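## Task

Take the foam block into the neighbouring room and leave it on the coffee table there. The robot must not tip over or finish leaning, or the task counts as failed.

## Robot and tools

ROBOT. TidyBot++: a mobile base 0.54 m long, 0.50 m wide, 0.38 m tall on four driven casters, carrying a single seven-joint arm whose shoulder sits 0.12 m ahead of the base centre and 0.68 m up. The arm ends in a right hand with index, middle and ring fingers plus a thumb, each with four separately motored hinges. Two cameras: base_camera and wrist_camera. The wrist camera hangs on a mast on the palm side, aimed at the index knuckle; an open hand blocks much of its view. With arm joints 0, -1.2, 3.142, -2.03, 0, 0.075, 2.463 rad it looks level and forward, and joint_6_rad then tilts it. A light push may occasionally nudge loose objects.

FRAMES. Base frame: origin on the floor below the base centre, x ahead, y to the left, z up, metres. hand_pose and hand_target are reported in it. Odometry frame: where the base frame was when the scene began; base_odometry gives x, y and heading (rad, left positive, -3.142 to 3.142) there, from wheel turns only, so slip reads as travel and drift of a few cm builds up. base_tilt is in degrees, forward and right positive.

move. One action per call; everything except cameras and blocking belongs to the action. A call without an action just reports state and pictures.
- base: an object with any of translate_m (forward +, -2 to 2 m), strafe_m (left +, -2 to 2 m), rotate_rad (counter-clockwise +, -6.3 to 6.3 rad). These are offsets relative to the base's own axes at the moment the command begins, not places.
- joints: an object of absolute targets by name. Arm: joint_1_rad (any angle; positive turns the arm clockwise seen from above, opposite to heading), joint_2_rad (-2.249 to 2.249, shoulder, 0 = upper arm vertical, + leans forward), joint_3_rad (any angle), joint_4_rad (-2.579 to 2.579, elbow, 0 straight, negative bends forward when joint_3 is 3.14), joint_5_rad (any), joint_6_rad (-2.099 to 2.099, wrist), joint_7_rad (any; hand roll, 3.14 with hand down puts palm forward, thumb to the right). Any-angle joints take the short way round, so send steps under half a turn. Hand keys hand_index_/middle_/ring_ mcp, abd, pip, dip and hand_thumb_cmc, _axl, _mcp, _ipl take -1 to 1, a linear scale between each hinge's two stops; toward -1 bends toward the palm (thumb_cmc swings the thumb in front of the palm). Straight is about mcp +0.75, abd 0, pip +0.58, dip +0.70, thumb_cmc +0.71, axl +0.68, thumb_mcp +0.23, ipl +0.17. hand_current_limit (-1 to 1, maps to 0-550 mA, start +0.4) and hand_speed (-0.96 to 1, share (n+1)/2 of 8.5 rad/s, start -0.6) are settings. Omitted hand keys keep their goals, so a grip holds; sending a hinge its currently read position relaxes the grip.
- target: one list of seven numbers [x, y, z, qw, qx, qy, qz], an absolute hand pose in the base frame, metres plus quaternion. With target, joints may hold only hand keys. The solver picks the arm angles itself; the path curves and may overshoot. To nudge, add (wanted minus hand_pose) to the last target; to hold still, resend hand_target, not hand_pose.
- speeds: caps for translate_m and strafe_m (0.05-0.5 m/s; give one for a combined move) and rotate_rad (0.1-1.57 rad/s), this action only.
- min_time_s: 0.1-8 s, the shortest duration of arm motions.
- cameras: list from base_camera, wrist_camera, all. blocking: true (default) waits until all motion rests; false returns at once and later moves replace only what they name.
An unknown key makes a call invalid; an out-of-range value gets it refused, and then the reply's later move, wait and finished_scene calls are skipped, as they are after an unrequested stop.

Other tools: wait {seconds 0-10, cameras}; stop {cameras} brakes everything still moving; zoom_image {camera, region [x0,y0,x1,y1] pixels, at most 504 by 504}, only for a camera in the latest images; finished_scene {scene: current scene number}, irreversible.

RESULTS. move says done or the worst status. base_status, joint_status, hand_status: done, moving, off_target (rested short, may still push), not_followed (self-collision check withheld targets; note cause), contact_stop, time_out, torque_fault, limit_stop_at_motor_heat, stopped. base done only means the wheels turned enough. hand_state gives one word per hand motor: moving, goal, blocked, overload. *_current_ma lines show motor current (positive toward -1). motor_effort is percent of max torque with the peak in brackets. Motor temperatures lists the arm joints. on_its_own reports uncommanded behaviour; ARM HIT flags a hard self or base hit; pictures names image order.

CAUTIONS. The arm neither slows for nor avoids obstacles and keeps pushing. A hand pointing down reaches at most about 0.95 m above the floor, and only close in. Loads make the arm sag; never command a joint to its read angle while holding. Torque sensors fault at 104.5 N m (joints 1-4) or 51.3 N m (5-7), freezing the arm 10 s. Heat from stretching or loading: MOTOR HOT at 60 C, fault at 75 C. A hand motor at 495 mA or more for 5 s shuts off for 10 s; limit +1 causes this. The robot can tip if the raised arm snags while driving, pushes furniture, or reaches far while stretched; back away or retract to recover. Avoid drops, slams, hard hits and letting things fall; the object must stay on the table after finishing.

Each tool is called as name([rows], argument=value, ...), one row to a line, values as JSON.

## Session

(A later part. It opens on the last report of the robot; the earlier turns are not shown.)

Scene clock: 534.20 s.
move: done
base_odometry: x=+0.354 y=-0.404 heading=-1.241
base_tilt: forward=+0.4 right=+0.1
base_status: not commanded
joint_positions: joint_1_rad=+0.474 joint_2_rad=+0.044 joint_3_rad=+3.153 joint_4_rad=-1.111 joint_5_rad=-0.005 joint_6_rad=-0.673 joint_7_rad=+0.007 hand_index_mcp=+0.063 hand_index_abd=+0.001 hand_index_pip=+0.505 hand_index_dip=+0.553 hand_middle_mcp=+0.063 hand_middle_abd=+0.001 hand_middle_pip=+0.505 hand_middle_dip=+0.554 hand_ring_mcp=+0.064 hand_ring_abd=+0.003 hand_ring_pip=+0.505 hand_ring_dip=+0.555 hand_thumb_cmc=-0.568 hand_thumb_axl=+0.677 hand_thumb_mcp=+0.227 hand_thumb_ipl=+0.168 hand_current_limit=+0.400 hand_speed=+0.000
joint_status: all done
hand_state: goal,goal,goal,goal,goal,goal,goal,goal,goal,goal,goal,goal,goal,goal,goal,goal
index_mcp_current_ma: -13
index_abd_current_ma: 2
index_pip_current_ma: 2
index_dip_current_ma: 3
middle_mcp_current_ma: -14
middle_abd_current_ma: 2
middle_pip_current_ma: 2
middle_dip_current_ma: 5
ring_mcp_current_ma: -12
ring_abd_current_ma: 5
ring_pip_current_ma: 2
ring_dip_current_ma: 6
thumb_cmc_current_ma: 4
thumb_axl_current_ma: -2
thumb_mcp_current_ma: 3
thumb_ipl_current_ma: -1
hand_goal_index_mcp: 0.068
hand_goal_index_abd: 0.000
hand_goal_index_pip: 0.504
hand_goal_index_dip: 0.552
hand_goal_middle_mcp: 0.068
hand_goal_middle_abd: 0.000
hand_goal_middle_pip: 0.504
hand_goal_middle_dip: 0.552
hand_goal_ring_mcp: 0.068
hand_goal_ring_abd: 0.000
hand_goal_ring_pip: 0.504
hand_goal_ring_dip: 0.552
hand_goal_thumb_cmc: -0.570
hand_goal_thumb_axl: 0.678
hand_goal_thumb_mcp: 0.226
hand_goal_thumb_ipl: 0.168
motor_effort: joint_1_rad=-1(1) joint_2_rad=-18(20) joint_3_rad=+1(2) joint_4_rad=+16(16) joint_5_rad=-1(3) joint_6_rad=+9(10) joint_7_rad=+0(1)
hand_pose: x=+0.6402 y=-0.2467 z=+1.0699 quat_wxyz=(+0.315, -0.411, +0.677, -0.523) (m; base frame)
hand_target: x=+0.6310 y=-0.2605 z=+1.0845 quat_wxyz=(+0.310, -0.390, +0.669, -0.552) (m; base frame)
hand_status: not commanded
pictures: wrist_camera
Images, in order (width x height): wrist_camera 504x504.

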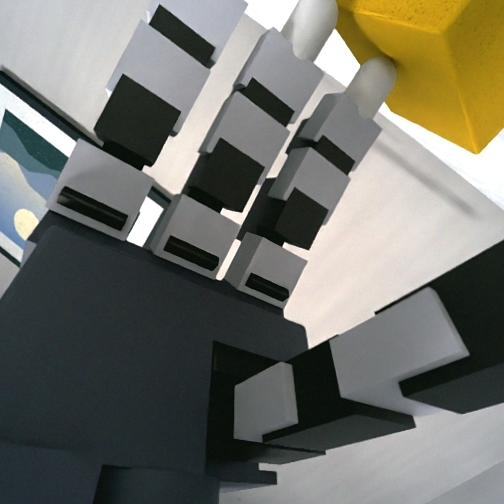

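move(joints={"joint_1_rad": 0.49, "joint_2_rad": 0.098, "joint_3_rad": 3.142, "joint_4_rad": -0.85, "joint_5_rad": 0.07, "joint_6_rad": -0.88, "joint_7_rad": -0.05}, min_time_s=1.5, cameras=[])

move(base={"translate_m": 0.09}, speeds={"translate_m": 0.15}, cameras=["wrist_camera"])

Scene clock: 602.90 s.
move: done
base_odometry: x=+0.354 y=-0.404 heading=-1.241
base_tilt: forward=+0.4 right=+0.0
base_status: not commanded
joint_positions: joint_1_rad=+0.474 joint_2_rad=+0.077 joint_3_rad=+3.153 joint_4_rad=-0.881 joint_5_rad=-0.005 joint_6_rad=-0.804 joint_7_rad=+0.007 hand_index_mcp=+0.063 hand_index_abd=+0.001 hand_index_pip=+0.505 hand_index_dip=+0.553 hand_middle_mcp=+0.063 hand_middle_abd=+0.001 hand_middle_pip=+0.505 hand_middle_dip=+0.554 hand_ring_mcp=+0.064 hand_ring_abd=+0.003 hand_ring_pip=+0.505 hand_ring_dip=+0.555 hand_thumb_cmc=-0.568 hand_thumb_axl=+0.677 hand_thumb_mcp=+0.227 hand_thumb_ipl=+0.168 hand_current_limit=+0.400 hand_speed=+0.000
joint_status: all done
hand_state: goal,goal,goal,goal,goal,goal,goal,goal,goal,goal,goal,goal,goal,goal,goal,goal
index_mcp_current_ma: -13
index_abd_current_ma: 2
index_pip_current_ma: 2
index_dip_current_ma: 3
middle_mcp_current_ma: -14
middle_abd_current_ma: 2
middle_pip_current_ma: 2
middle_dip_current_ma: 5
ring_mcp_current_ma: -12
ring_abd_current_ma: 5
ring_pip_current_ma: 2
ring_dip_current_ma: 6
thumb_cmc_current_ma: 4
thumb_axl_current_ma: -2
thumb_mcp_current_ma: 3
thumb_ipl_current_ma: -1
hand_goal_index_mcp: 0.068
hand_goal_index_abd: 0.000
hand_goal_index_pip: 0.504
hand_goal_index_dip: 0.552
hand_goal_middle_mcp: 0.068
hand_goal_middle_abd: 0.000
hand_goal_middle_pip: 0.504
hand_goal_middle_dip: 0.552
hand_goal_ring_mcp: 0.068
hand_goal_ring_abd: 0.000
hand_goal_ring_pip: 0.504
hand_goal_ring_dip: 0.552
hand_goal_thumb_cmc: -0.570
hand_goal_thumb_axl: 0.678
hand_goal_thumb_mcp: 0.226
hand_goal_thumb_ipl: 0.168
motor_effort: joint_1_rad=+0(1) joint_2_rad=-17(19) joint_3_rad=+1(2) joint_4_rad=+14(17) joint_5_rad=-2(2) joint_6_rad=+9(11) joint_7_rad=+0(1)
hand_pose: x=+0.6342 y=-0.2431 z=+1.1414 quat_wxyz=(+0.329, -0.401, +0.659, -0.545) (m; base frame)
hand_target: x=+0.6234 y=-0.2600 z=+1.1252 quat_wxyz=(+0.297, -0.391, +0.688, -0.534) (m; base frame)
hand_status: not commanded
pictures: none
No camera images: "cameras" was empty.

Scene clock: 604.20 s.
move: done
base_odometry: x=+0.384 y=-0.489 heading=-1.241
base_tilt: forward=+0.4 right=+0.1
base_status: done
joint_positions: joint_1_rad=+0.478 joint_2_rad=+0.090 joint_3_rad=+3.153 joint_4_rad=-0.880 joint_5_rad=-0.005 joint_6_rad=-0.806 joint_7_rad=+0.007 hand_index_mcp=+0.063 hand_index_abd=+0.001 hand_index_pip=+0.505 hand_index_dip=+0.553 hand_middle_mcp=+0.063 hand_middle_abd=+0.001 hand_middle_pip=+0.505 hand_middle_dip=+0.554 hand_ring_mcp=+0.064 hand_ring_abd=+0.003 hand_ring_pip=+0.505 hand_ring_dip=+0.555 hand_thumb_cmc=-0.568 hand_thumb_axl=+0.677 hand_thumb_mcp=+0.227 hand_thumb_ipl=+0.168 hand_current_limit=+0.400 hand_speed=+0.000
joint_status: not commanded
hand_state: goal,goal,goal,goal,goal,goal,goal,goal,goal,goal,goal,goal,goal,goal,goal,goal
index_mcp_current_ma: -13
index_abd_current_ma: 2
index_pip_current_ma: 2
index_dip_current_ma: 3
middle_mcp_current_ma: -14
middle_abd_current_ma: 2
middle_pip_current_ma: 2
middle_dip_current_ma: 5
ring_mcp_current_ma: -12
ring_abd_current_ma: 5
ring_pip_current_ma: 2
ring_dip_current_ma: 6
thumb_cmc_current_ma: 4
thumb_axl_current_ma: -2
thumb_mcp_current_ma: 3
thumb_ipl_current_ma: -1
hand_goal_index_mcp: 0.068
hand_goal_index_abd: 0.000
hand_goal_index_pip: 0.504
hand_goal_index_dip: 0.552
hand_goal_middle_mcp: 0.068
hand_goal_middle_abd: 0.000
hand_goal_middle_pip: 0.504
hand_goal_middle_dip: 0.552
hand_goal_ring_mcp: 0.068
hand_goal_ring_abd: 0.000
hand_goal_ring_pip: 0.504
hand_goal_ring_dip: 0.552
hand_goal_thumb_cmc: -0.570
hand_goal_thumb_axl: 0.678
hand_goal_thumb_mcp: 0.226
hand_goal_thumb_ipl: 0.168
motor_effort: joint_1_rad=-1(1) joint_2_rad=-18(20) joint_3_rad=+0(2) joint_4_rad=+15(16) joint_5_rad=-2(2) joint_6_rad=+10(10) joint_7_rad=+0(1)
hand_pose: x=+0.6384 y=-0.2479 z=+1.1337 quat_wxyz=(+0.325, -0.402, +0.664, -0.541) (m; base frame)
hand_target: x=+0.6234 y=-0.2600 z=+1.1252 quat_wxyz=(+0.297, -0.391, +0.688, -0.534) (m; base frame)
hand_status: not commanded
pictures: wrist_camera
Images, in order (width x height): wrist_camera 504x504.

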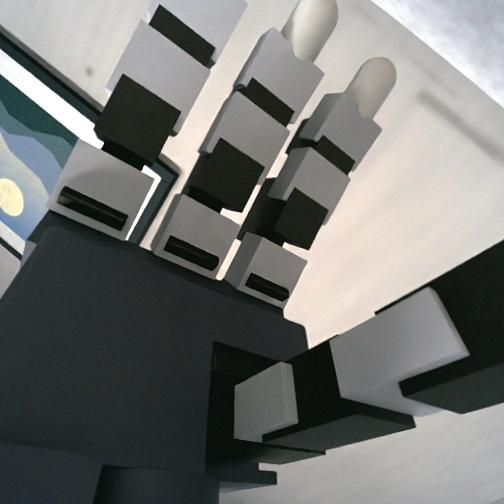

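move(joints={"joint_1_rad": 0.49, "joint_2_rad": 0.016, "joint_3_rad": 3.142, "joint_4_rad": -1.145, "joint_5_rad": 0.07, "joint_6_rad": -0.61, "joint_7_rad": -0.05}, min_time_s=2, cameras=["wrist_camera"])

Scene clock: 613.80 s.
move: done
base_odometry: x=+0.384 y=-0.489 heading=-1.241
base_tilt: forward=+0.4 right=+0.1
base_status: not commanded
joint_positions: joint_1_rad=+0.478 joint_2_rad=+0.046 joint_3_rad=+3.153 joint_4_rad=-1.114 joint_5_rad=-0.005 joint_6_rad=-0.675 joint_7_rad=+0.007 hand_index_mcp=+0.063 hand_index_abd=+0.001 hand_index_pip=+0.505 hand_index_dip=+0.553 hand_middle_mcp=+0.063 hand_middle_abd=+0.001 hand_middle_pip=+0.505 hand_middle_dip=+0.554 hand_ring_mcp=+0.064 hand_ring_abd=+0.003 hand_ring_pip=+0.505 hand_ring_dip=+0.555 hand_thumb_cmc=-0.568 hand_thumb_axl=+0.677 hand_thumb_mcp=+0.227 hand_thumb_ipl=+0.168 hand_current_limit=+0.400 hand_speed=+0.000
joint_status: all done
hand_state: goal,goal,goal,goal,goal,goal,goal,goal,goal,goal,goal,goal,goal,goal,goal,goal
index_mcp_current_ma: -13
index_abd_current_ma: 2
index_pip_current_ma: 2
index_dip_current_ma: 3
middle_mcp_current_ma: -14
middle_abd_current_ma: 2
middle_pip_current_ma: 2
middle_dip_current_ma: 5
ring_mcp_current_ma: -12
ring_abd_current_ma: 5
ring_pip_current_ma: 2
ring_dip_current_ma: 6
thumb_cmc_current_ma: 4
thumb_axl_current_ma: -2
thumb_mcp_current_ma: 3
thumb_ipl_current_ma: -1
hand_goal_index_mcp: 0.068
hand_goal_index_abd: 0.000
hand_goal_index_pip: 0.504
hand_goal_index_dip: 0.552
hand_goal_middle_mcp: 0.068
hand_goal_middle_abd: 0.000
hand_goal_middle_pip: 0.504
hand_goal_middle_dip: 0.552
hand_goal_ring_mcp: 0.068
hand_goal_ring_abd: 0.000
hand_goal_ring_pip: 0.504
hand_goal_ring_dip: 0.552
hand_goal_thumb_cmc: -0.570
hand_goal_thumb_axl: 0.678
hand_goal_thumb_mcp: 0.226
hand_goal_thumb_ipl: 0.168
motor_effort: joint_1_rad=-1(1) joint_2_rad=-18(19) joint_3_rad=+0(2) joint_4_rad=+16(17) joint_5_rad=-2(2) joint_6_rad=+9(10) joint_7_rad=+0(1)
hand_pose: x=+0.6396 y=-0.2490 z=+1.0669 quat_wxyz=(+0.313, -0.411, +0.680, -0.521) (m; base frame)
hand_target: x=+0.6310 y=-0.2605 z=+1.0845 quat_wxyz=(+0.310, -0.390, +0.669, -0.552) (m; base frame)
hand_status: not commanded
pictures: wrist_camera
Images, in order (width x height): wrist_camera 504x504.

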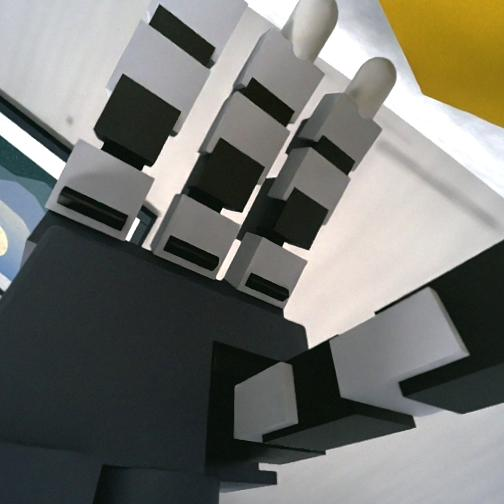

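move(joints={"joint_1_rad": 0.48, "joint_2_rad": -0.015, "joint_3_rad": 3.142, "joint_4_rad": -1.31, "joint_5_rad": 0.07, "joint_6_rad": -0.48, "joint_7_rad": -0.05}, min_time_s=2, cameras=["wrist_camera"])

Scene clock: 630.47 s.
move: done
base_odometry: x=+0.384 y=-0.489 heading=-1.241
base_tilt: forward=+0.4 right=+0.1
base_status: not commanded
joint_positions: joint_1_rad=+0.478 joint_2_rad=+0.016 joint_3_rad=+3.153 joint_4_rad=-1.277 joint_5_rad=-0.005 joint_6_rad=-0.545 joint_7_rad=+0.007 hand_index_mcp=+0.063 hand_index_abd=+0.001 hand_index_pip=+0.505 hand_index_dip=+0.553 hand_middle_mcp=+0.063 hand_middle_abd=+0.001 hand_middle_pip=+0.505 hand_middle_dip=+0.554 hand_ring_mcp=+0.064 hand_ring_abd=+0.003 hand_ring_pip=+0.505 hand_ring_dip=+0.555 hand_thumb_cmc=-0.568 hand_thumb_axl=+0.677 hand_thumb_mcp=+0.227 hand_thumb_ipl=+0.168 hand_current_limit=+0.400 hand_speed=+0.000
joint_status: all done
hand_state: goal,goal,goal,goal,goal,goal,goal,goal,goal,goal,goal,goal,goal,goal,goal,goal
index_mcp_current_ma: -13
index_abd_current_ma: 2
index_pip_current_ma: 2
index_dip_current_ma: 3
middle_mcp_current_ma: -14
middle_abd_current_ma: 2
middle_pip_current_ma: 2
middle_dip_current_ma: 5
ring_mcp_current_ma: -12
ring_abd_current_ma: 5
ring_pip_current_ma: 2
ring_dip_current_ma: 6
thumb_cmc_current_ma: 4
thumb_axl_current_ma: -2
thumb_mcp_current_ma: 3
thumb_ipl_current_ma: -1
hand_goal_index_mcp: 0.068
hand_goal_index_abd: 0.000
hand_goal_index_pip: 0.504
hand_goal_index_dip: 0.552
hand_goal_middle_mcp: 0.068
hand_goal_middle_abd: 0.000
hand_goal_middle_pip: 0.504
hand_goal_middle_dip: 0.552
hand_goal_ring_mcp: 0.068
hand_goal_ring_abd: 0.000
hand_goal_ring_pip: 0.504
hand_goal_ring_dip: 0.552
hand_goal_thumb_cmc: -0.570
hand_goal_thumb_axl: 0.678
hand_goal_thumb_mcp: 0.226
hand_goal_thumb_ipl: 0.168
motor_effort: joint_1_rad=-1(2) joint_2_rad=-17(19) joint_3_rad=+0(2) joint_4_rad=+17(17) joint_5_rad=-2(2) joint_6_rad=+9(10) joint_7_rad=+0(1)
hand_pose: x=+0.6402 y=-0.2496 z=+1.0272 quat_wxyz=(+0.313, -0.411, +0.681, -0.520) (m; base frame)
hand_target: x=+0.6348 y=-0.2538 z=+1.0437 quat_wxyz=(+0.314, -0.397, +0.666, -0.548) (m; base frame)
hand_status: not commanded
pictures: wrist_camera
Images, in order (width x height): wrist_camera 504x504.

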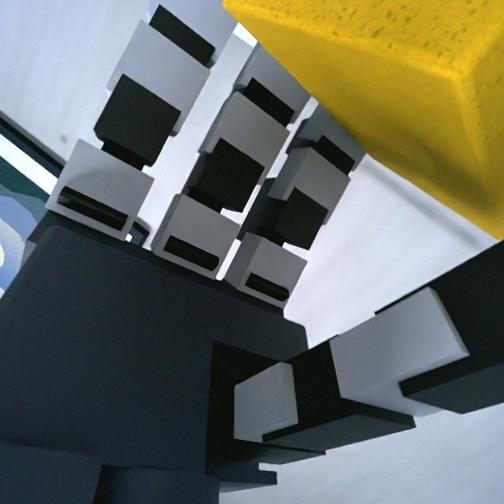

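move(joints={"hand_index_mcp": -0.2, "hand_middle_mcp": -0.2, "hand_ring_mcp": -0.2, "hand_thumb_mcp": 0.0, "hand_speed": -0.8}, cameras=["wrist_camera"])

Scene clock: 637.23 s.
move: off_target
base_odometry: x=+0.384 y=-0.489 heading=-1.241
base_tilt: forward=+0.4 right=+0.0
base_status: not commanded
joint_positions: joint_1_rad=+0.478 joint_2_rad=+0.015 joint_3_rad=+3.153 joint_4_rad=-1.277 joint_5_rad=-0.005 joint_6_rad=-0.543 joint_7_rad=+0.007 hand_index_mcp=-0.077 hand_index_abd=+0.004 hand_index_pip=+0.521 hand_index_dip=+0.554 hand_middle_mcp=-0.158 hand_middle_abd=+0.001 hand_middle_pip=+0.512 hand_middle_dip=+0.555 hand_ring_mcp=-0.199 hand_ring_abd=+0.003 hand_ring_pip=+0.505 hand_ring_dip=+0.555 hand_thumb_cmc=-0.582 hand_thumb_axl=+0.674 hand_thumb_mcp=+0.100 hand_thumb_ipl=+0.181 hand_current_limit=+0.400 hand_speed=-0.800
joint_status: hand_index_mcp off_target (ended at -0.077, target -0.200); hand_middle_mcp off_target (ended at -0.158, target -0.200); hand_thumb_mcp off_target (ended at +0.100, target +0.000); the others done
hand_state: blocked,goal,goal,goal,blocked,goal,goal,goal,goal,goal,goal,goal,goal,goal,blocked,goal
index_mcp_current_ma: 385
index_abd_current_ma: 8
index_pip_current_ma: 51
index_dip_current_ma: 5
middle_mcp_current_ma: 161
middle_abd_current_ma: 2
middle_pip_current_ma: 21
middle_dip_current_ma: 6
ring_mcp_current_ma: 1
ring_abd_current_ma: 5
ring_pip_current_ma: 2
ring_dip_current_ma: 6
thumb_cmc_current_ma: -37
thumb_axl_current_ma: -11
thumb_mcp_current_ma: 385
thumb_ipl_current_ma: 56
hand_goal_index_mcp: -0.200
hand_goal_index_abd: 0.000
hand_goal_index_pip: 0.504
hand_goal_index_dip: 0.552
hand_goal_middle_mcp: -0.200
hand_goal_middle_abd: 0.000
hand_goal_middle_pip: 0.504
hand_goal_middle_dip: 0.552
hand_goal_ring_mcp: -0.200
hand_goal_ring_abd: 0.000
hand_goal_ring_pip: 0.504
hand_goal_ring_dip: 0.552
hand_goal_thumb_cmc: -0.570
hand_goal_thumb_axl: 0.678
hand_goal_thumb_mcp: 0.000
hand_goal_thumb_ipl: 0.168
motor_effort: joint_1_rad=-1(1) joint_2_rad=-17(18) joint_3_rad=+0(2) joint_4_rad=+16(16) joint_5_rad=-1(2) joint_6_rad=+9(9) joint_7_rad=+0(1)
hand_pose: x=+0.6403 y=-0.2496 z=+1.0281 quat_wxyz=(+0.313, -0.410, +0.680, -0.521) (m; base frame)
hand_target: x=+0.6348 y=-0.2538 z=+1.0437 quat_wxyz=(+0.314, -0.397, +0.666, -0.548) (m; base frame)
hand_status: not commanded
pictures: wrist_camera
Images, in order (width x height): wrist_camera 504x504.

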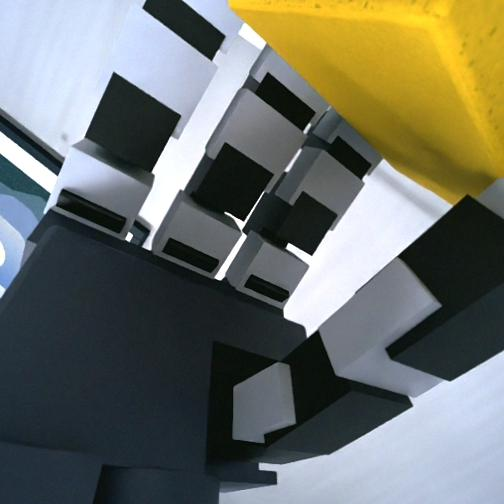

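move(joints={"hand_index_mcp": -0.22, "hand_middle_mcp": -0.32, "hand_ring_mcp": -0.42, "hand_thumb_mcp": -0.02}, cameras=[])

move(joints={"joint_1_rad": 0.48, "joint_2_rad": 0.1, "joint_3_rad": 3.142, "joint_4_rad": -0.9, "joint_5_rad": 0.07, "joint_6_rad": -0.87, "joint_7_rad": -0.05}, min_time_s=3, cameras=["all"])

Scene clock: 643.37 s.
move: off_target
base_odometry: x=+0.384 y=-0.489 heading=-1.241
base_tilt: forward=+0.4 right=+0.1
base_status: not commanded
joint_positions: joint_1_rad=+0.478 joint_2_rad=+0.015 joint_3_rad=+3.153 joint_4_rad=-1.277 joint_5_rad=-0.005 joint_6_rad=-0.541 joint_7_rad=+0.006 hand_index_mcp=-0.095 hand_index_abd=-0.012 hand_index_pip=+0.522 hand_index_dip=+0.555 hand_middle_mcp=-0.212 hand_middle_abd=+0.000 hand_middle_pip=+0.523 hand_middle_dip=+0.560 hand_ring_mcp=-0.334 hand_ring_abd=-0.003 hand_ring_pip=+0.523 hand_ring_dip=+0.560 hand_thumb_cmc=-0.541 hand_thumb_axl=+0.674 hand_thumb_mcp=+0.124 hand_thumb_ipl=+0.195 hand_current_limit=+0.400 hand_speed=-0.800
joint_status: hand_index_mcp off_target (ended at -0.095, target -0.220); hand_middle_mcp off_target (ended at -0.212, target -0.320); hand_ring_mcp off_target (ended at -0.334, target -0.420); hand_thumb_mcp off_target (ended at +0.124, target -0.020)
hand_state: blocked,goal,goal,goal,blocked,goal,goal,goal,blocked,goal,goal,goal,blocked,goal,blocked,blocked
index_mcp_current_ma: 385
index_abd_current_ma: -31
index_pip_current_ma: 56
index_dip_current_ma: 6
middle_mcp_current_ma: 385
middle_abd_current_ma: 0
middle_pip_current_ma: 61
middle_dip_current_ma: 22
ring_mcp_current_ma: 370
ring_abd_current_ma: -7
ring_pip_current_ma: 60
ring_dip_current_ma: 23
thumb_cmc_current_ma: 100
thumb_axl_current_ma: -12
thumb_mcp_current_ma: 385
thumb_ipl_current_ma: 127
hand_goal_index_mcp: -0.220
hand_goal_index_abd: 0.000
hand_goal_index_pip: 0.504
hand_goal_index_dip: 0.552
hand_goal_middle_mcp: -0.320
hand_goal_middle_abd: 0.000
hand_goal_middle_pip: 0.504
hand_goal_middle_dip: 0.552
hand_goal_ring_mcp: -0.420
hand_goal_ring_abd: 0.000
hand_goal_ring_pip: 0.504
hand_goal_ring_dip: 0.552
hand_goal_thumb_cmc: -0.570
hand_goal_thumb_axl: 0.678
hand_goal_thumb_mcp: -0.020
hand_goal_thumb_ipl: 0.168
motor_effort: joint_1_rad=-1(1) joint_2_rad=-17(17) joint_3_rad=+0(2) joint_4_rad=+16(16) joint_5_rad=-1(2) joint_6_rad=+9(10) joint_7_rad=+0(1)
hand_pose: x=+0.6404 y=-0.2496 z=+1.0286 quat_wxyz=(+0.314, -0.410, +0.680, -0.521) (m; base frame)
hand_target: x=+0.6348 y=-0.2538 z=+1.0437 quat_wxyz=(+0.314, -0.397, +0.666, -0.548) (m; base frame)
hand_status: not commanded
pictures: none
No camera images: "cameras" was empty.

Scene clock: 646.67 s.
move: done
base_odometry: x=+0.384 y=-0.489 heading=-1.241
base_tilt: forward=+0.4 right=+0.1
base_status: not commanded
joint_positions: joint_1_rad=+0.478 joint_2_rad=+0.081 joint_3_rad=+3.153 joint_4_rad=-0.934 joint_5_rad=-0.005 joint_6_rad=-0.796 joint_7_rad=+0.006 hand_index_mcp=-0.111 hand_index_abd=-0.012 hand_index_pip=+0.522 hand_index_dip=+0.556 hand_middle_mcp=-0.226 hand_middle_abd=-0.001 hand_middle_pip=+0.524 hand_middle_dip=+0.562 hand_ring_mcp=-0.346 hand_ring_abd=-0.005 hand_ring_pip=+0.523 hand_ring_dip=+0.560 hand_thumb_cmc=-0.541 hand_thumb_axl=+0.674 hand_thumb_mcp=+0.140 hand_thumb_ipl=+0.195 hand_current_limit=+0.400 hand_speed=-0.800
joint_status: all done
hand_state: blocked,goal,goal,goal,blocked,goal,blocked,goal,blocked,goal,goal,goal,blocked,goal,blocked,blocked
index_mcp_current_ma: 385
index_abd_current_ma: -31
index_pip_current_ma: 56
index_dip_current_ma: 10
middle_mcp_current_ma: 385
middle_abd_current_ma: -2
middle_pip_current_ma: 65
middle_dip_current_ma: 27
ring_mcp_current_ma: 311
ring_abd_current_ma: -11
ring_pip_current_ma: 60
ring_dip_current_ma: 23
thumb_cmc_current_ma: 100
thumb_axl_current_ma: -12
thumb_mcp_current_ma: 385
thumb_ipl_current_ma: 127
hand_goal_index_mcp: -0.220
hand_goal_index_abd: 0.000
hand_goal_index_pip: 0.504
hand_goal_index_dip: 0.552
hand_goal_middle_mcp: -0.320
hand_goal_middle_abd: 0.000
hand_goal_middle_pip: 0.504
hand_goal_middle_dip: 0.552
hand_goal_ring_mcp: -0.420
hand_goal_ring_abd: 0.000
hand_goal_ring_pip: 0.504
hand_goal_ring_dip: 0.552
hand_goal_thumb_cmc: -0.570
hand_goal_thumb_axl: 0.678
hand_goal_thumb_mcp: -0.020
hand_goal_thumb_ipl: 0.168
motor_effort: joint_1_rad=-1(2) joint_2_rad=-18(19) joint_3_rad=+1(2) joint_4_rad=+15(18) joint_5_rad=-1(2) joint_6_rad=+9(11) joint_7_rad=+0(1)
hand_pose: x=+0.6371 y=-0.2472 z=+1.1129 quat_wxyz=(+0.318, -0.407, +0.673, -0.529) (m; base frame)
hand_target: x=+0.6288 y=-0.2563 z=+1.1004 quat_wxyz=(+0.291, -0.402, +0.697, -0.518) (m; base frame)
hand_status: not commanded
pictures: base_camera, wrist_camera
Images, in order (width x height): base_camera 644x364, wrist_camera 504x504.

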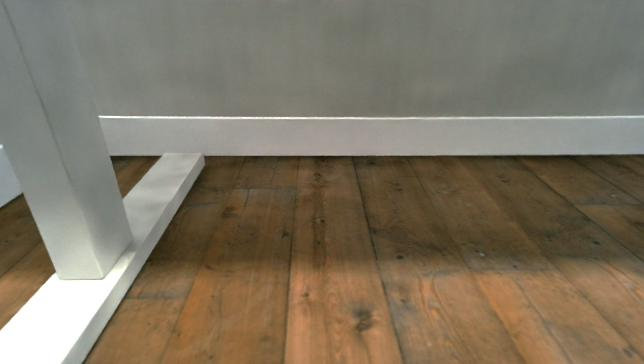

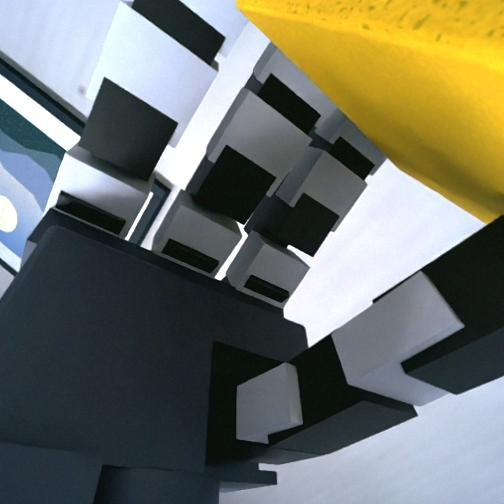

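move(base={"translate_m": -0.45}, speeds={"translate_m": 0.25}, joints={"hand_index_mcp": -0.18, "hand_middle_mcp": -0.28, "hand_ring_mcp": -0.38}, cameras=[])

move(joints={"joint_1_rad": 0.0, "joint_2_rad": -0.33, "joint_3_rad": 3.142, "joint_4_rad": -1.25, "joint_5_rad": 0.07, "joint_6_rad": -0.93, "joint_7_rad": -0.05}, min_time_s=3, cameras=["wrist_camera"])

Scene clock: 662.60 s.
move: off_target
base_odometry: x=+0.238 y=-0.063 heading=-1.241
base_tilt: forward=+0.4 right=+0.1
base_status: done
joint_positions: joint_1_rad=+0.479 joint_2_rad=+0.100 joint_3_rad=+3.152 joint_4_rad=-0.932 joint_5_rad=-0.003 joint_6_rad=-0.799 joint_7_rad=+0.006 hand_index_mcp=-0.111 hand_index_abd=-0.012 hand_index_pip=+0.522 hand_index_dip=+0.556 hand_middle_mcp=-0.226 hand_middle_abd=-0.002 hand_middle_pip=+0.525 hand_middle_dip=+0.562 hand_ring_mcp=-0.345 hand_ring_abd=-0.005 hand_ring_pip=+0.523 hand_ring_dip=+0.560 hand_thumb_cmc=-0.541 hand_thumb_axl=+0.674 hand_thumb_mcp=+0.140 hand_thumb_ipl=+0.195 hand_current_limit=+0.400 hand_speed=-0.800
joint_status: hand_index_mcp off_target (ended at -0.111, target -0.180); hand_middle_mcp off_target (ended at -0.226, target -0.280); hand_ring_mcp off_target (ended at -0.345, target -0.380)
hand_state: blocked,goal,goal,goal,blocked,goal,blocked,goal,blocked,goal,goal,goal,blocked,goal,blocked,blocked
index_mcp_current_ma: 289
index_abd_current_ma: -31
index_pip_current_ma: 58
index_dip_current_ma: 10
middle_mcp_current_ma: 218
middle_abd_current_ma: -3
middle_pip_current_ma: 68
middle_dip_current_ma: 28
ring_mcp_current_ma: 133
ring_abd_current_ma: -12
ring_pip_current_ma: 60
ring_dip_current_ma: 23
thumb_cmc_current_ma: 100
thumb_axl_current_ma: -12
thumb_mcp_current_ma: 385
thumb_ipl_current_ma: 127
hand_goal_index_mcp: -0.180
hand_goal_index_abd: 0.000
hand_goal_index_pip: 0.504
hand_goal_index_dip: 0.552
hand_goal_middle_mcp: -0.280
hand_goal_middle_abd: 0.000
hand_goal_middle_pip: 0.504
hand_goal_middle_dip: 0.552
hand_goal_ring_mcp: -0.380
hand_goal_ring_abd: 0.000
hand_goal_ring_pip: 0.504
hand_goal_ring_dip: 0.552
hand_goal_thumb_cmc: -0.570
hand_goal_thumb_axl: 0.678
hand_goal_thumb_mcp: -0.020
hand_goal_thumb_ipl: 0.168
motor_effort: joint_1_rad=-1(3) joint_2_rad=-19(21) joint_3_rad=+1(2) joint_4_rad=+15(16) joint_5_rad=-2(3) joint_6_rad=+10(10) joint_7_rad=-1(1)
hand_pose: x=+0.6435 y=-0.2514 z=+1.1023 quat_wxyz=(+0.313, -0.410, +0.679, -0.523) (m; base frame)
hand_target: x=+0.6288 y=-0.2563 z=+1.1004 quat_wxyz=(+0.291, -0.402, +0.697, -0.518) (m; base frame)
hand_status: not commanded
pictures: none
No camera images: "cameras" was empty.

Scene clock: 665.97 s.
move: done
base_odometry: x=+0.238 y=-0.063 heading=-1.241
base_tilt: forward=+0.3 right=+0.1
base_status: not commanded
joint_positions: joint_1_rad=+0.014 joint_2_rad=-0.314 joint_3_rad=+3.152 joint_4_rad=-1.221 joint_5_rad=-0.003 joint_6_rad=-0.857 joint_7_rad=+0.006 hand_index_mcp=-0.111 hand_index_abd=-0.012 hand_index_pip=+0.522 hand_index_dip=+0.556 hand_middle_mcp=-0.226 hand_middle_abd=-0.002 hand_middle_pip=+0.525 hand_middle_dip=+0.562 hand_ring_mcp=-0.345 hand_ring_abd=-0.005 hand_ring_pip=+0.523 hand_ring_dip=+0.560 hand_thumb_cmc=-0.541 hand_thumb_axl=+0.674 hand_thumb_mcp=+0.140 hand_thumb_ipl=+0.195 hand_current_limit=+0.400 hand_speed=-0.800
joint_status: all done
hand_state: blocked,goal,goal,goal,blocked,goal,blocked,goal,blocked,goal,goal,goal,blocked,goal,blocked,blocked
index_mcp_current_ma: 289
index_abd_current_ma: -31
index_pip_current_ma: 58
index_dip_current_ma: 10
middle_mcp_current_ma: 218
middle_abd_current_ma: -3
middle_pip_current_ma: 68
middle_dip_current_ma: 28
ring_mcp_current_ma: 133
ring_abd_current_ma: -12
ring_pip_current_ma: 60
ring_dip_current_ma: 23
thumb_cmc_current_ma: 100
thumb_axl_current_ma: -12
thumb_mcp_current_ma: 385
thumb_ipl_current_ma: 127
hand_goal_index_mcp: -0.180
hand_goal_index_abd: 0.000
hand_goal_index_pip: 0.504
hand_goal_index_dip: 0.552
hand_goal_middle_mcp: -0.280
hand_goal_middle_abd: 0.000
hand_goal_middle_pip: 0.504
hand_goal_middle_dip: 0.552
hand_goal_ring_mcp: -0.380
hand_goal_ring_abd: 0.000
hand_goal_ring_pip: 0.504
hand_goal_ring_dip: 0.552
hand_goal_thumb_cmc: -0.570
hand_goal_thumb_axl: 0.678
hand_goal_thumb_mcp: -0.020
hand_goal_thumb_ipl: 0.168
motor_effort: joint_1_rad=-1(2) joint_2_rad=-5(21) joint_3_rad=+1(2) joint_4_rad=+15(16) joint_5_rad=-2(3) joint_6_rad=+10(11) joint_7_rad=+0(1)
hand_pose: x=+0.5168 y=+0.0135 z=+1.1339 quat_wxyz=(+0.445, -0.540, +0.552, -0.454) (m; base frame)
hand_target: x=+0.5002 y=+0.0076 z=+1.1058 quat_wxyz=(+0.412, -0.550, +0.579, -0.440) (m; base frame)
hand_status: not commanded
pictures: wrist_camera
Images, in order (width x height): wrist_camera 504x504.

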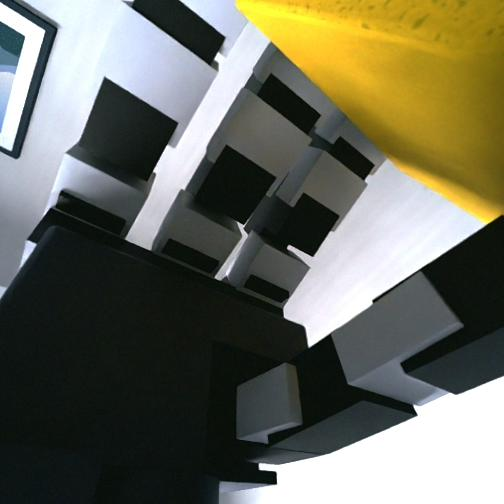

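move(base={"strafe_m": -1.97}, cameras=[])

move(base={"rotate_rad": 3.14}, cameras=["all"])

Scene clock: 673.37 s.
move: done
base_odometry: x=-1.626 y=-0.702 heading=-1.241
base_tilt: forward=+0.3 right=+0.1
base_status: done
joint_positions: joint_1_rad=+0.012 joint_2_rad=-0.314 joint_3_rad=+3.152 joint_4_rad=-1.222 joint_5_rad=-0.002 joint_6_rad=-0.858 joint_7_rad=+0.005 hand_index_mcp=-0.111 hand_index_abd=-0.012 hand_index_pip=+0.522 hand_index_dip=+0.556 hand_middle_mcp=-0.226 hand_middle_abd=-0.002 hand_middle_pip=+0.525 hand_middle_dip=+0.562 hand_ring_mcp=-0.345 hand_ring_abd=-0.005 hand_ring_pip=+0.523 hand_ring_dip=+0.560 hand_thumb_cmc=-0.541 hand_thumb_axl=+0.674 hand_thumb_mcp=+0.140 hand_thumb_ipl=+0.195 hand_current_limit=+0.400 hand_speed=-0.800
joint_status: not commanded
hand_state: blocked,goal,goal,goal,blocked,goal,blocked,goal,blocked,goal,goal,goal,blocked,goal,blocked,blocked
index_mcp_current_ma: 289
index_abd_current_ma: -31
index_pip_current_ma: 58
index_dip_current_ma: 10
middle_mcp_current_ma: 218
middle_abd_current_ma: -3
middle_pip_current_ma: 68
middle_dip_current_ma: 28
ring_mcp_current_ma: 133
ring_abd_current_ma: -12
ring_pip_current_ma: 60
ring_dip_current_ma: 23
thumb_cmc_current_ma: 100
thumb_axl_current_ma: -12
thumb_mcp_current_ma: 385
thumb_ipl_current_ma: 127
hand_goal_index_mcp: -0.180
hand_goal_index_abd: 0.000
hand_goal_index_pip: 0.504
hand_goal_index_dip: 0.552
hand_goal_middle_mcp: -0.280
hand_goal_middle_abd: 0.000
hand_goal_middle_pip: 0.504
hand_goal_middle_dip: 0.552
hand_goal_ring_mcp: -0.380
hand_goal_ring_abd: 0.000
hand_goal_ring_pip: 0.504
hand_goal_ring_dip: 0.552
hand_goal_thumb_cmc: -0.570
hand_goal_thumb_axl: 0.678
hand_goal_thumb_mcp: -0.020
hand_goal_thumb_ipl: 0.168
motor_effort: joint_1_rad=-1(1) joint_2_rad=-5(6) joint_3_rad=+1(3) joint_4_rad=+14(15) joint_5_rad=-1(2) joint_6_rad=+9(10) joint_7_rad=+0(1)
hand_pose: x=+0.5166 y=+0.0140 z=+1.1339 quat_wxyz=(+0.444, -0.541, +0.551, -0.454) (m; base frame)
hand_target: x=+0.5002 y=+0.0076 z=+1.1058 quat_wxyz=(+0.412, -0.550, +0.579, -0.440) (m; base frame)
hand_status: not commanded
pictures: none
No camera images: "cameras" was empty.

Scene clock: 676.70 s.
move: done
base_odometry: x=-1.626 y=-0.702 heading=+1.899
base_tilt: forward=+0.4 right=+0.1
base_status: done
joint_positions: joint_1_rad=+0.010 joint_2_rad=-0.314 joint_3_rad=+3.151 joint_4_rad=-1.223 joint_5_rad=-0.001 joint_6_rad=-0.858 joint_7_rad=+0.005 hand_index_mcp=-0.111 hand_index_abd=-0.012 hand_index_pip=+0.522 hand_index_dip=+0.556 hand_middle_mcp=-0.226 hand_middle_abd=-0.002 hand_middle_pip=+0.525 hand_middle_dip=+0.562 hand_ring_mcp=-0.345 hand_ring_abd=-0.005 hand_ring_pip=+0.523 hand_ring_dip=+0.560 hand_thumb_cmc=-0.541 hand_thumb_axl=+0.674 hand_thumb_mcp=+0.140 hand_thumb_ipl=+0.195 hand_current_limit=+0.400 hand_speed=-0.800
joint_status: not commanded
hand_state: blocked,goal,goal,goal,blocked,goal,blocked,goal,blocked,goal,goal,goal,blocked,goal,blocked,blocked
index_mcp_current_ma: 289
index_abd_current_ma: -31
index_pip_current_ma: 58
index_dip_current_ma: 10
middle_mcp_current_ma: 218
middle_abd_current_ma: -3
middle_pip_current_ma: 68
middle_dip_current_ma: 28
ring_mcp_current_ma: 133
ring_abd_current_ma: -12
ring_pip_current_ma: 60
ring_dip_current_ma: 23
thumb_cmc_current_ma: 100
thumb_axl_current_ma: -12
thumb_mcp_current_ma: 385
thumb_ipl_current_ma: 127
hand_goal_index_mcp: -0.180
hand_goal_index_abd: 0.000
hand_goal_index_pip: 0.504
hand_goal_index_dip: 0.552
hand_goal_middle_mcp: -0.280
hand_goal_middle_abd: 0.000
hand_goal_middle_pip: 0.504
hand_goal_middle_dip: 0.552
hand_goal_ring_mcp: -0.380
hand_goal_ring_abd: 0.000
hand_goal_ring_pip: 0.504
hand_goal_ring_dip: 0.552
hand_goal_thumb_cmc: -0.570
hand_goal_thumb_axl: 0.678
hand_goal_thumb_mcp: -0.020
hand_goal_thumb_ipl: 0.168
motor_effort: joint_1_rad=-1(2) joint_2_rad=-5(8) joint_3_rad=+1(2) joint_4_rad=+14(16) joint_5_rad=-2(2) joint_6_rad=+10(10) joint_7_rad=+0(1)
hand_pose: x=+0.5166 y=+0.0149 z=+1.1334 quat_wxyz=(+0.444, -0.542, +0.551, -0.453) (m; base frame)
hand_target: x=+0.5002 y=+0.0076 z=+1.1058 quat_wxyz=(+0.412, -0.550, +0.579, -0.440) (m; base frame)
hand_status: not commanded
pictures: base_camera, wrist_camera
Images, in order (width x height): base_camera 644x364, wrist_camera 504x504.

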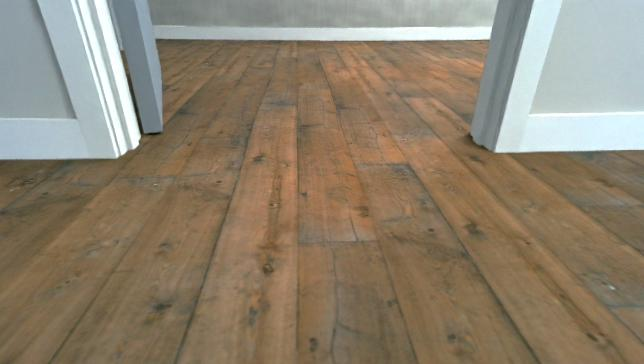

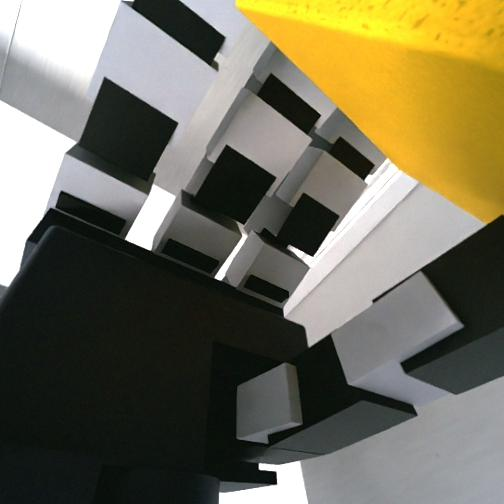

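move(base={"translate_m": 1.45, "strafe_m": 0.03}, cameras=["base_camera"])

move(base={"rotate_rad": -1.2}, cameras=["all"])

Scene clock: 684.37 s.
move: done
base_odometry: x=-2.122 y=+0.661 heading=+1.899
base_tilt: forward=+0.4 right=+0.1
base_status: done
joint_positions: joint_1_rad=+0.010 joint_2_rad=-0.324 joint_3_rad=+3.151 joint_4_rad=-1.224 joint_5_rad=-0.001 joint_6_rad=-0.859 joint_7_rad=+0.005 hand_index_mcp=-0.111 hand_index_abd=-0.012 hand_index_pip=+0.522 hand_index_dip=+0.556 hand_middle_mcp=-0.226 hand_middle_abd=-0.002 hand_middle_pip=+0.525 hand_middle_dip=+0.562 hand_ring_mcp=-0.345 hand_ring_abd=-0.005 hand_ring_pip=+0.523 hand_ring_dip=+0.560 hand_thumb_cmc=-0.541 hand_thumb_axl=+0.674 hand_thumb_mcp=+0.140 hand_thumb_ipl=+0.195 hand_current_limit=+0.400 hand_speed=-0.800
joint_status: not commanded
hand_state: blocked,goal,goal,goal,blocked,goal,blocked,goal,blocked,goal,goal,goal,blocked,goal,blocked,blocked
index_mcp_current_ma: 289
index_abd_current_ma: -31
index_pip_current_ma: 58
index_dip_current_ma: 10
middle_mcp_current_ma: 218
middle_abd_current_ma: -3
middle_pip_current_ma: 68
middle_dip_current_ma: 28
ring_mcp_current_ma: 133
ring_abd_current_ma: -12
ring_pip_current_ma: 60
ring_dip_current_ma: 23
thumb_cmc_current_ma: 100
thumb_axl_current_ma: -12
thumb_mcp_current_ma: 385
thumb_ipl_current_ma: 127
hand_goal_index_mcp: -0.180
hand_goal_index_abd: 0.000
hand_goal_index_pip: 0.504
hand_goal_index_dip: 0.552
hand_goal_middle_mcp: -0.280
hand_goal_middle_abd: 0.000
hand_goal_middle_pip: 0.504
hand_goal_middle_dip: 0.552
hand_goal_ring_mcp: -0.380
hand_goal_ring_abd: 0.000
hand_goal_ring_pip: 0.504
hand_goal_ring_dip: 0.552
hand_goal_thumb_cmc: -0.570
hand_goal_thumb_axl: 0.678
hand_goal_thumb_mcp: -0.020
hand_goal_thumb_ipl: 0.168
motor_effort: joint_1_rad=+0(1) joint_2_rad=-5(8) joint_3_rad=+0(2) joint_4_rad=+14(15) joint_5_rad=-1(2) joint_6_rad=+9(10) joint_7_rad=+0(1)
hand_pose: x=+0.5121 y=+0.0150 z=+1.1360 quat_wxyz=(+0.446, -0.540, +0.549, -0.455) (m; base frame)
hand_target: x=+0.5002 y=+0.0076 z=+1.1058 quat_wxyz=(+0.412, -0.550, +0.579, -0.440) (m; base frame)
hand_status: not commanded
pictures: base_camera
Images, in order (width x height): base_camera 644x364.

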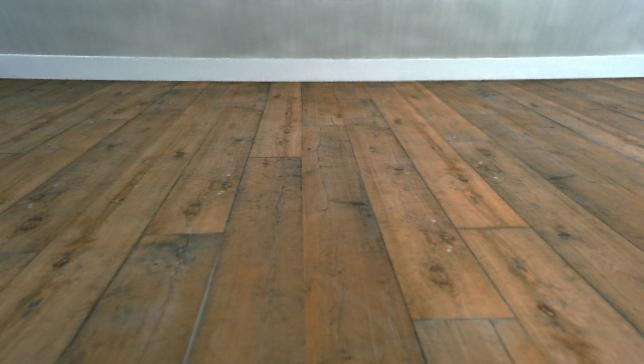

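Scene clock: 686.40 s.
move: done
base_odometry: x=-2.122 y=+0.661 heading=+0.699
base_tilt: forward=+0.4 right=+0.1
base_status: done
joint_positions: joint_1_rad=+0.009 joint_2_rad=-0.324 joint_3_rad=+3.151 joint_4_rad=-1.224 joint_5_rad=+0.002 joint_6_rad=-0.859 joint_7_rad=+0.005 hand_index_mcp=-0.111 hand_index_abd=-0.012 hand_index_pip=+0.522 hand_index_dip=+0.556 hand_middle_mcp=-0.226 hand_middle_abd=-0.002 hand_middle_pip=+0.525 hand_middle_dip=+0.562 hand_ring_mcp=-0.345 hand_ring_abd=-0.005 hand_ring_pip=+0.523 hand_ring_dip=+0.560 hand_thumb_cmc=-0.541 hand_thumb_axl=+0.674 hand_thumb_mcp=+0.140 hand_thumb_ipl=+0.195 hand_current_limit=+0.400 hand_speed=-0.800
joint_status: not commanded
hand_state: blocked,goal,goal,goal,blocked,goal,blocked,goal,blocked,goal,goal,goal,blocked,goal,blocked,blocked
index_mcp_current_ma: 289
index_abd_current_ma: -31
index_pip_current_ma: 58
index_dip_current_ma: 10
middle_mcp_current_ma: 218
middle_abd_current_ma: -3
middle_pip_current_ma: 68
middle_dip_current_ma: 28
ring_mcp_current_ma: 133
ring_abd_current_ma: -12
ring_pip_current_ma: 60
ring_dip_current_ma: 23
thumb_cmc_current_ma: 100
thumb_axl_current_ma: -12
thumb_mcp_current_ma: 385
thumb_ipl_current_ma: 127
hand_goal_index_mcp: -0.180
hand_goal_index_abd: 0.000
hand_goal_index_pip: 0.504
hand_goal_index_dip: 0.552
hand_goal_middle_mcp: -0.280
hand_goal_middle_abd: 0.000
hand_goal_middle_pip: 0.504
hand_goal_middle_dip: 0.552
hand_goal_ring_mcp: -0.380
hand_goal_ring_abd: 0.000
hand_goal_ring_pip: 0.504
hand_goal_ring_dip: 0.552
hand_goal_thumb_cmc: -0.570
hand_goal_thumb_axl: 0.678
hand_goal_thumb_mcp: -0.020
hand_goal_thumb_ipl: 0.168
motor_effort: joint_1_rad=-1(2) joint_2_rad=-5(7) joint_3_rad=+0(2) joint_4_rad=+14(15) joint_5_rad=-1(3) joint_6_rad=+10(10) joint_7_rad=+0(1)
hand_pose: x=+0.5121 y=+0.0145 z=+1.1359 quat_wxyz=(+0.446, -0.541, +0.549, -0.456) (m; base frame)
hand_target: x=+0.5002 y=+0.0076 z=+1.1058 quat_wxyz=(+0.412, -0.550, +0.579, -0.440) (m; base frame)
hand_status: not commanded
pictures: base_camera, wrist_camera
Images, in order (width x height): base_camera 644x364, wrist_camera 504x504.

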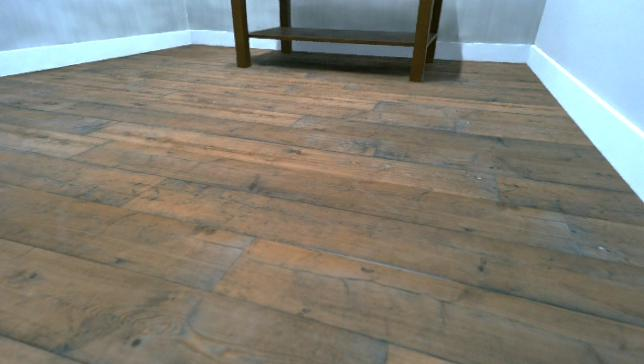

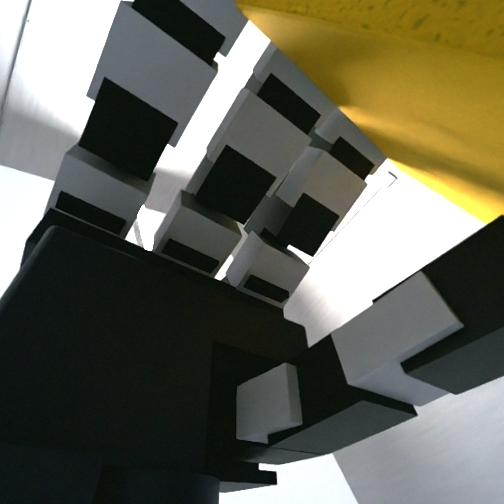

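move(base={"rotate_rad": -0.369}, cameras=["base_camera"])

move(base={"translate_m": 1.1, "strafe_m": 0.75}, speeds={"translate_m": 0.4}, cameras=["all"])

Scene clock: 697.83 s.
move: done
base_odometry: x=-2.122 y=+0.661 heading=+0.330
base_tilt: forward=+0.3 right=+0.1
base_status: done
joint_positions: joint_1_rad=+0.008 joint_2_rad=-0.324 joint_3_rad=+3.150 joint_4_rad=-1.224 joint_5_rad=+0.003 joint_6_rad=-0.859 joint_7_rad=+0.005 hand_index_mcp=-0.111 hand_index_abd=-0.012 hand_index_pip=+0.522 hand_index_dip=+0.556 hand_middle_mcp=-0.226 hand_middle_abd=-0.002 hand_middle_pip=+0.525 hand_middle_dip=+0.562 hand_ring_mcp=-0.345 hand_ring_abd=-0.005 hand_ring_pip=+0.523 hand_ring_dip=+0.560 hand_thumb_cmc=-0.541 hand_thumb_axl=+0.674 hand_thumb_mcp=+0.140 hand_thumb_ipl=+0.195 hand_current_limit=+0.400 hand_speed=-0.800
joint_status: not commanded
hand_state: blocked,goal,goal,goal,blocked,goal,blocked,goal,blocked,goal,goal,goal,blocked,goal,blocked,blocked
index_mcp_current_ma: 289
index_abd_current_ma: -31
index_pip_current_ma: 58
index_dip_current_ma: 10
middle_mcp_current_ma: 218
middle_abd_current_ma: -3
middle_pip_current_ma: 68
middle_dip_current_ma: 28
ring_mcp_current_ma: 133
ring_abd_current_ma: -12
ring_pip_current_ma: 60
ring_dip_current_ma: 23
thumb_cmc_current_ma: 100
thumb_axl_current_ma: -12
thumb_mcp_current_ma: 385
thumb_ipl_current_ma: 127
hand_goal_index_mcp: -0.180
hand_goal_index_abd: 0.000
hand_goal_index_pip: 0.504
hand_goal_index_dip: 0.552
hand_goal_middle_mcp: -0.280
hand_goal_middle_abd: 0.000
hand_goal_middle_pip: 0.504
hand_goal_middle_dip: 0.552
hand_goal_ring_mcp: -0.380
hand_goal_ring_abd: 0.000
hand_goal_ring_pip: 0.504
hand_goal_ring_dip: 0.552
hand_goal_thumb_cmc: -0.570
hand_goal_thumb_axl: 0.678
hand_goal_thumb_mcp: -0.020
hand_goal_thumb_ipl: 0.168
motor_effort: joint_1_rad=-1(2) joint_2_rad=-5(6) joint_3_rad=+1(2) joint_4_rad=+14(15) joint_5_rad=-2(3) joint_6_rad=+9(10) joint_7_rad=-1(1)
hand_pose: x=+0.5121 y=+0.0148 z=+1.1359 quat_wxyz=(+0.445, -0.541, +0.549, -0.456) (m; base frame)
hand_target: x=+0.5002 y=+0.0076 z=+1.1058 quat_wxyz=(+0.412, -0.550, +0.579, -0.440) (m; base frame)
hand_status: not commanded
pictures: base_camera
Images, in order (width x height): base_camera 644x364.

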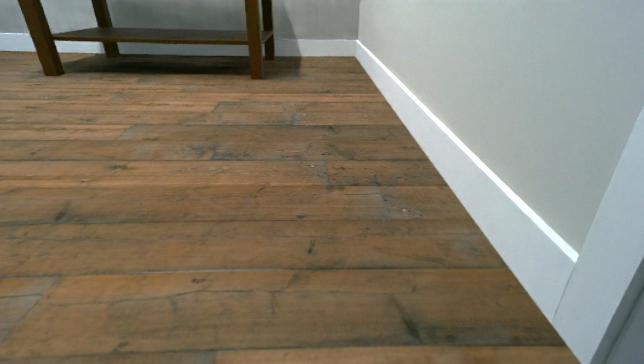

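Scene clock: 702.23 s.
move: done
base_odometry: x=-1.325 y=+1.728 heading=+0.330
base_tilt: forward=+0.4 right=+0.1
base_status: done
joint_positions: joint_1_rad=+0.008 joint_2_rad=-0.325 joint_3_rad=+3.150 joint_4_rad=-1.225 joint_5_rad=+0.004 joint_6_rad=-0.860 joint_7_rad=+0.005 hand_index_mcp=-0.111 hand_index_abd=-0.012 hand_index_pip=+0.522 hand_index_dip=+0.556 hand_middle_mcp=-0.226 hand_middle_abd=-0.002 hand_middle_pip=+0.525 hand_middle_dip=+0.562 hand_ring_mcp=-0.345 hand_ring_abd=-0.005 hand_ring_pip=+0.523 hand_ring_dip=+0.560 hand_thumb_cmc=-0.541 hand_thumb_axl=+0.674 hand_thumb_mcp=+0.140 hand_thumb_ipl=+0.195 hand_current_limit=+0.400 hand_speed=-0.800
joint_status: not commanded
hand_state: blocked,goal,goal,goal,blocked,goal,blocked,goal,blocked,goal,goal,goal,blocked,goal,blocked,blocked
index_mcp_current_ma: 289
index_abd_current_ma: -31
index_pip_current_ma: 58
index_dip_current_ma: 10
middle_mcp_current_ma: 218
middle_abd_current_ma: -3
middle_pip_current_ma: 68
middle_dip_current_ma: 28
ring_mcp_current_ma: 133
ring_abd_current_ma: -12
ring_pip_current_ma: 60
ring_dip_current_ma: 23
thumb_cmc_current_ma: 100
thumb_axl_current_ma: -12
thumb_mcp_current_ma: 385
thumb_ipl_current_ma: 127
hand_goal_index_mcp: -0.180
hand_goal_index_abd: 0.000
hand_goal_index_pip: 0.504
hand_goal_index_dip: 0.552
hand_goal_middle_mcp: -0.280
hand_goal_middle_abd: 0.000
hand_goal_middle_pip: 0.504
hand_goal_middle_dip: 0.552
hand_goal_ring_mcp: -0.380
hand_goal_ring_abd: 0.000
hand_goal_ring_pip: 0.504
hand_goal_ring_dip: 0.552
hand_goal_thumb_cmc: -0.570
hand_goal_thumb_axl: 0.678
hand_goal_thumb_mcp: -0.020
hand_goal_thumb_ipl: 0.168
motor_effort: joint_1_rad=-1(1) joint_2_rad=-5(8) joint_3_rad=+1(2) joint_4_rad=+14(15) joint_5_rad=-1(3) joint_6_rad=+10(11) joint_7_rad=-1(1)
hand_pose: x=+0.5114 y=+0.0149 z=+1.1359 quat_wxyz=(+0.445, -0.541, +0.548, -0.456) (m; base frame)
hand_target: x=+0.5002 y=+0.0076 z=+1.1058 quat_wxyz=(+0.412, -0.550, +0.579, -0.440) (m; base frame)
hand_status: not commanded
pictures: base_camera, wrist_camera
Images, in order (width x height): base_camera 644x364, wrist_camera 504x504.

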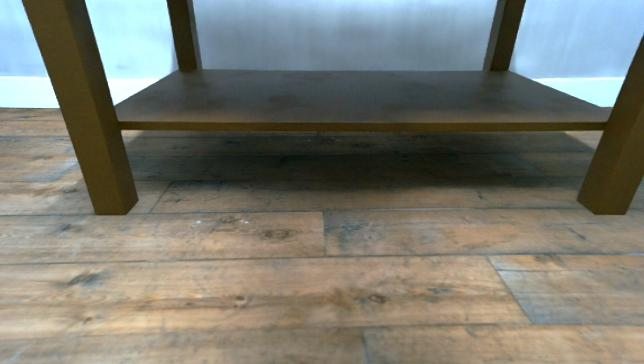

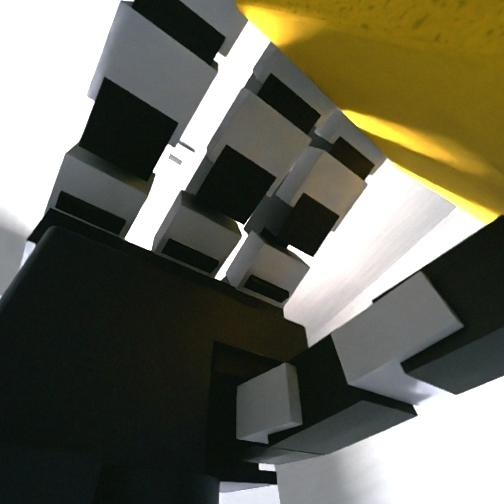

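move(base={"translate_m": 0.06}, cameras=[])

move(joints={"joint_1_rad": 0.0, "joint_2_rad": 0.70, "joint_3_rad": 3.142, "joint_4_rad": -1.66, "joint_5_rad": 0.07, "joint_6_rad": 0.55, "joint_7_rad": -0.05}, min_time_s=4, cameras=["all"])

Scene clock: 717.23 s.
move: done
base_odometry: x=-1.268 y=+1.747 heading=+0.330
base_tilt: forward=+0.4 right=+0.1
base_status: done
joint_positions: joint_1_rad=+0.008 joint_2_rad=-0.321 joint_3_rad=+3.150 joint_4_rad=-1.226 joint_5_rad=+0.004 joint_6_rad=-0.860 joint_7_rad=+0.005 hand_index_mcp=-0.111 hand_index_abd=-0.012 hand_index_pip=+0.522 hand_index_dip=+0.556 hand_middle_mcp=-0.226 hand_middle_abd=-0.002 hand_middle_pip=+0.525 hand_middle_dip=+0.562 hand_ring_mcp=-0.345 hand_ring_abd=-0.005 hand_ring_pip=+0.523 hand_ring_dip=+0.560 hand_thumb_cmc=-0.541 hand_thumb_axl=+0.674 hand_thumb_mcp=+0.140 hand_thumb_ipl=+0.195 hand_current_limit=+0.400 hand_speed=-0.800
joint_status: not commanded
hand_state: blocked,goal,goal,goal,blocked,goal,blocked,goal,blocked,goal,goal,goal,blocked,goal,blocked,blocked
index_mcp_current_ma: 289
index_abd_current_ma: -31
index_pip_current_ma: 58
index_dip_current_ma: 10
middle_mcp_current_ma: 218
middle_abd_current_ma: -3
middle_pip_current_ma: 68
middle_dip_current_ma: 28
ring_mcp_current_ma: 133
ring_abd_current_ma: -12
ring_pip_current_ma: 60
ring_dip_current_ma: 23
thumb_cmc_current_ma: 100
thumb_axl_current_ma: -12
thumb_mcp_current_ma: 385
thumb_ipl_current_ma: 127
hand_goal_index_mcp: -0.180
hand_goal_index_abd: 0.000
hand_goal_index_pip: 0.504
hand_goal_index_dip: 0.552
hand_goal_middle_mcp: -0.280
hand_goal_middle_abd: 0.000
hand_goal_middle_pip: 0.504
hand_goal_middle_dip: 0.552
hand_goal_ring_mcp: -0.380
hand_goal_ring_abd: 0.000
hand_goal_ring_pip: 0.504
hand_goal_ring_dip: 0.552
hand_goal_thumb_cmc: -0.570
hand_goal_thumb_axl: 0.678
hand_goal_thumb_mcp: -0.020
hand_goal_thumb_ipl: 0.168
motor_effort: joint_1_rad=-1(1) joint_2_rad=-5(9) joint_3_rad=+0(1) joint_4_rad=+14(16) joint_5_rad=-2(2) joint_6_rad=+9(10) joint_7_rad=+0(1)
hand_pose: x=+0.5133 y=+0.0148 z=+1.1332 quat_wxyz=(+0.443, -0.543, +0.550, -0.454) (m; base frame)
hand_target: x=+0.5002 y=+0.0076 z=+1.1058 quat_wxyz=(+0.412, -0.550, +0.579, -0.440) (m; base frame)
hand_status: not commanded
pictures: none
No camera images: "cameras" was empty.

Scene clock: 721.87 s.
move: done
base_odometry: x=-1.268 y=+1.747 heading=+0.330
base_tilt: forward=+0.4 right=+0.1
base_status: not commanded
joint_positions: joint_1_rad=+0.008 joint_2_rad=+0.690 joint_3_rad=+3.150 joint_4_rad=-1.635 joint_5_rad=+0.004 joint_6_rad=+0.484 joint_7_rad=+0.005 hand_index_mcp=-0.111 hand_index_abd=-0.012 hand_index_pip=+0.522 hand_index_dip=+0.556 hand_middle_mcp=-0.226 hand_middle_abd=-0.002 hand_middle_pip=+0.525 hand_middle_dip=+0.562 hand_ring_mcp=-0.345 hand_ring_abd=-0.005 hand_ring_pip=+0.523 hand_ring_dip=+0.560 hand_thumb_cmc=-0.541 hand_thumb_axl=+0.674 hand_thumb_mcp=+0.140 hand_thumb_ipl=+0.195 hand_current_limit=+0.400 hand_speed=-0.800
joint_status: all done
hand_state: blocked,goal,goal,goal,blocked,goal,blocked,goal,blocked,goal,goal,goal,blocked,goal,blocked,blocked
index_mcp_current_ma: 289
index_abd_current_ma: -31
index_pip_current_ma: 58
index_dip_current_ma: 10
middle_mcp_current_ma: 218
middle_abd_current_ma: -3
middle_pip_current_ma: 68
middle_dip_current_ma: 28
ring_mcp_current_ma: 133
ring_abd_current_ma: -12
ring_pip_current_ma: 60
ring_dip_current_ma: 23
thumb_cmc_current_ma: 100
thumb_axl_current_ma: -12
thumb_mcp_current_ma: 385
thumb_ipl_current_ma: 127
hand_goal_index_mcp: -0.180
hand_goal_index_abd: 0.000
hand_goal_index_pip: 0.504
hand_goal_index_dip: 0.552
hand_goal_middle_mcp: -0.280
hand_goal_middle_abd: 0.000
hand_goal_middle_pip: 0.504
hand_goal_middle_dip: 0.552
hand_goal_ring_mcp: -0.380
hand_goal_ring_abd: 0.000
hand_goal_ring_pip: 0.504
hand_goal_ring_dip: 0.552
hand_goal_thumb_cmc: -0.570
hand_goal_thumb_axl: 0.678
hand_goal_thumb_mcp: -0.020
hand_goal_thumb_ipl: 0.168
motor_effort: joint_1_rad=-1(2) joint_2_rad=-33(36) joint_3_rad=+0(2) joint_4_rad=+13(18) joint_5_rad=-2(2) joint_6_rad=+10(11) joint_7_rad=+0(1)
hand_pose: x=+0.8840 y=+0.0121 z=+0.6282 quat_wxyz=(+0.422, -0.563, +0.563, -0.434) (m; base frame)
hand_target: x=+0.8830 y=+0.0340 z=+0.6262 quat_wxyz=(+0.444, -0.567, +0.546, -0.429) (m; base frame)
hand_status: not commanded
pictures: base_camera, wrist_camera
Images, in order (width x height): base_camera 644x364, wrist_camera 504x504.

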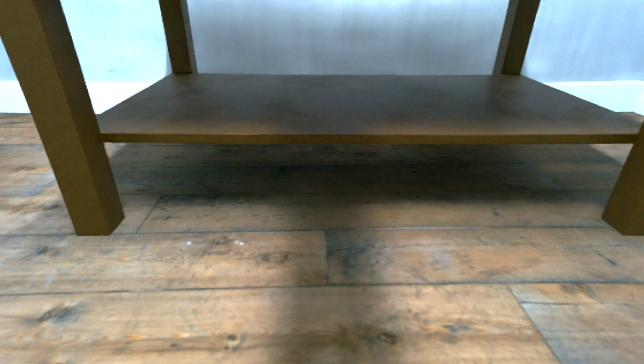

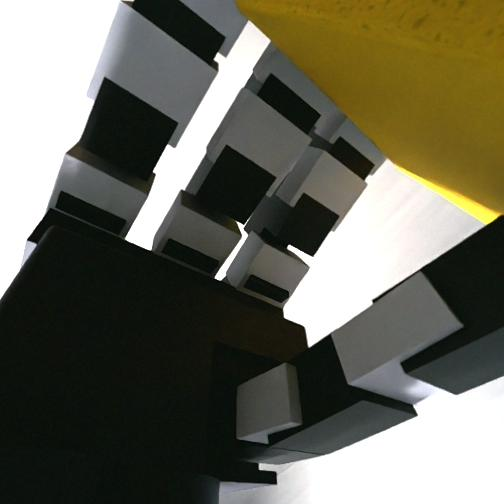

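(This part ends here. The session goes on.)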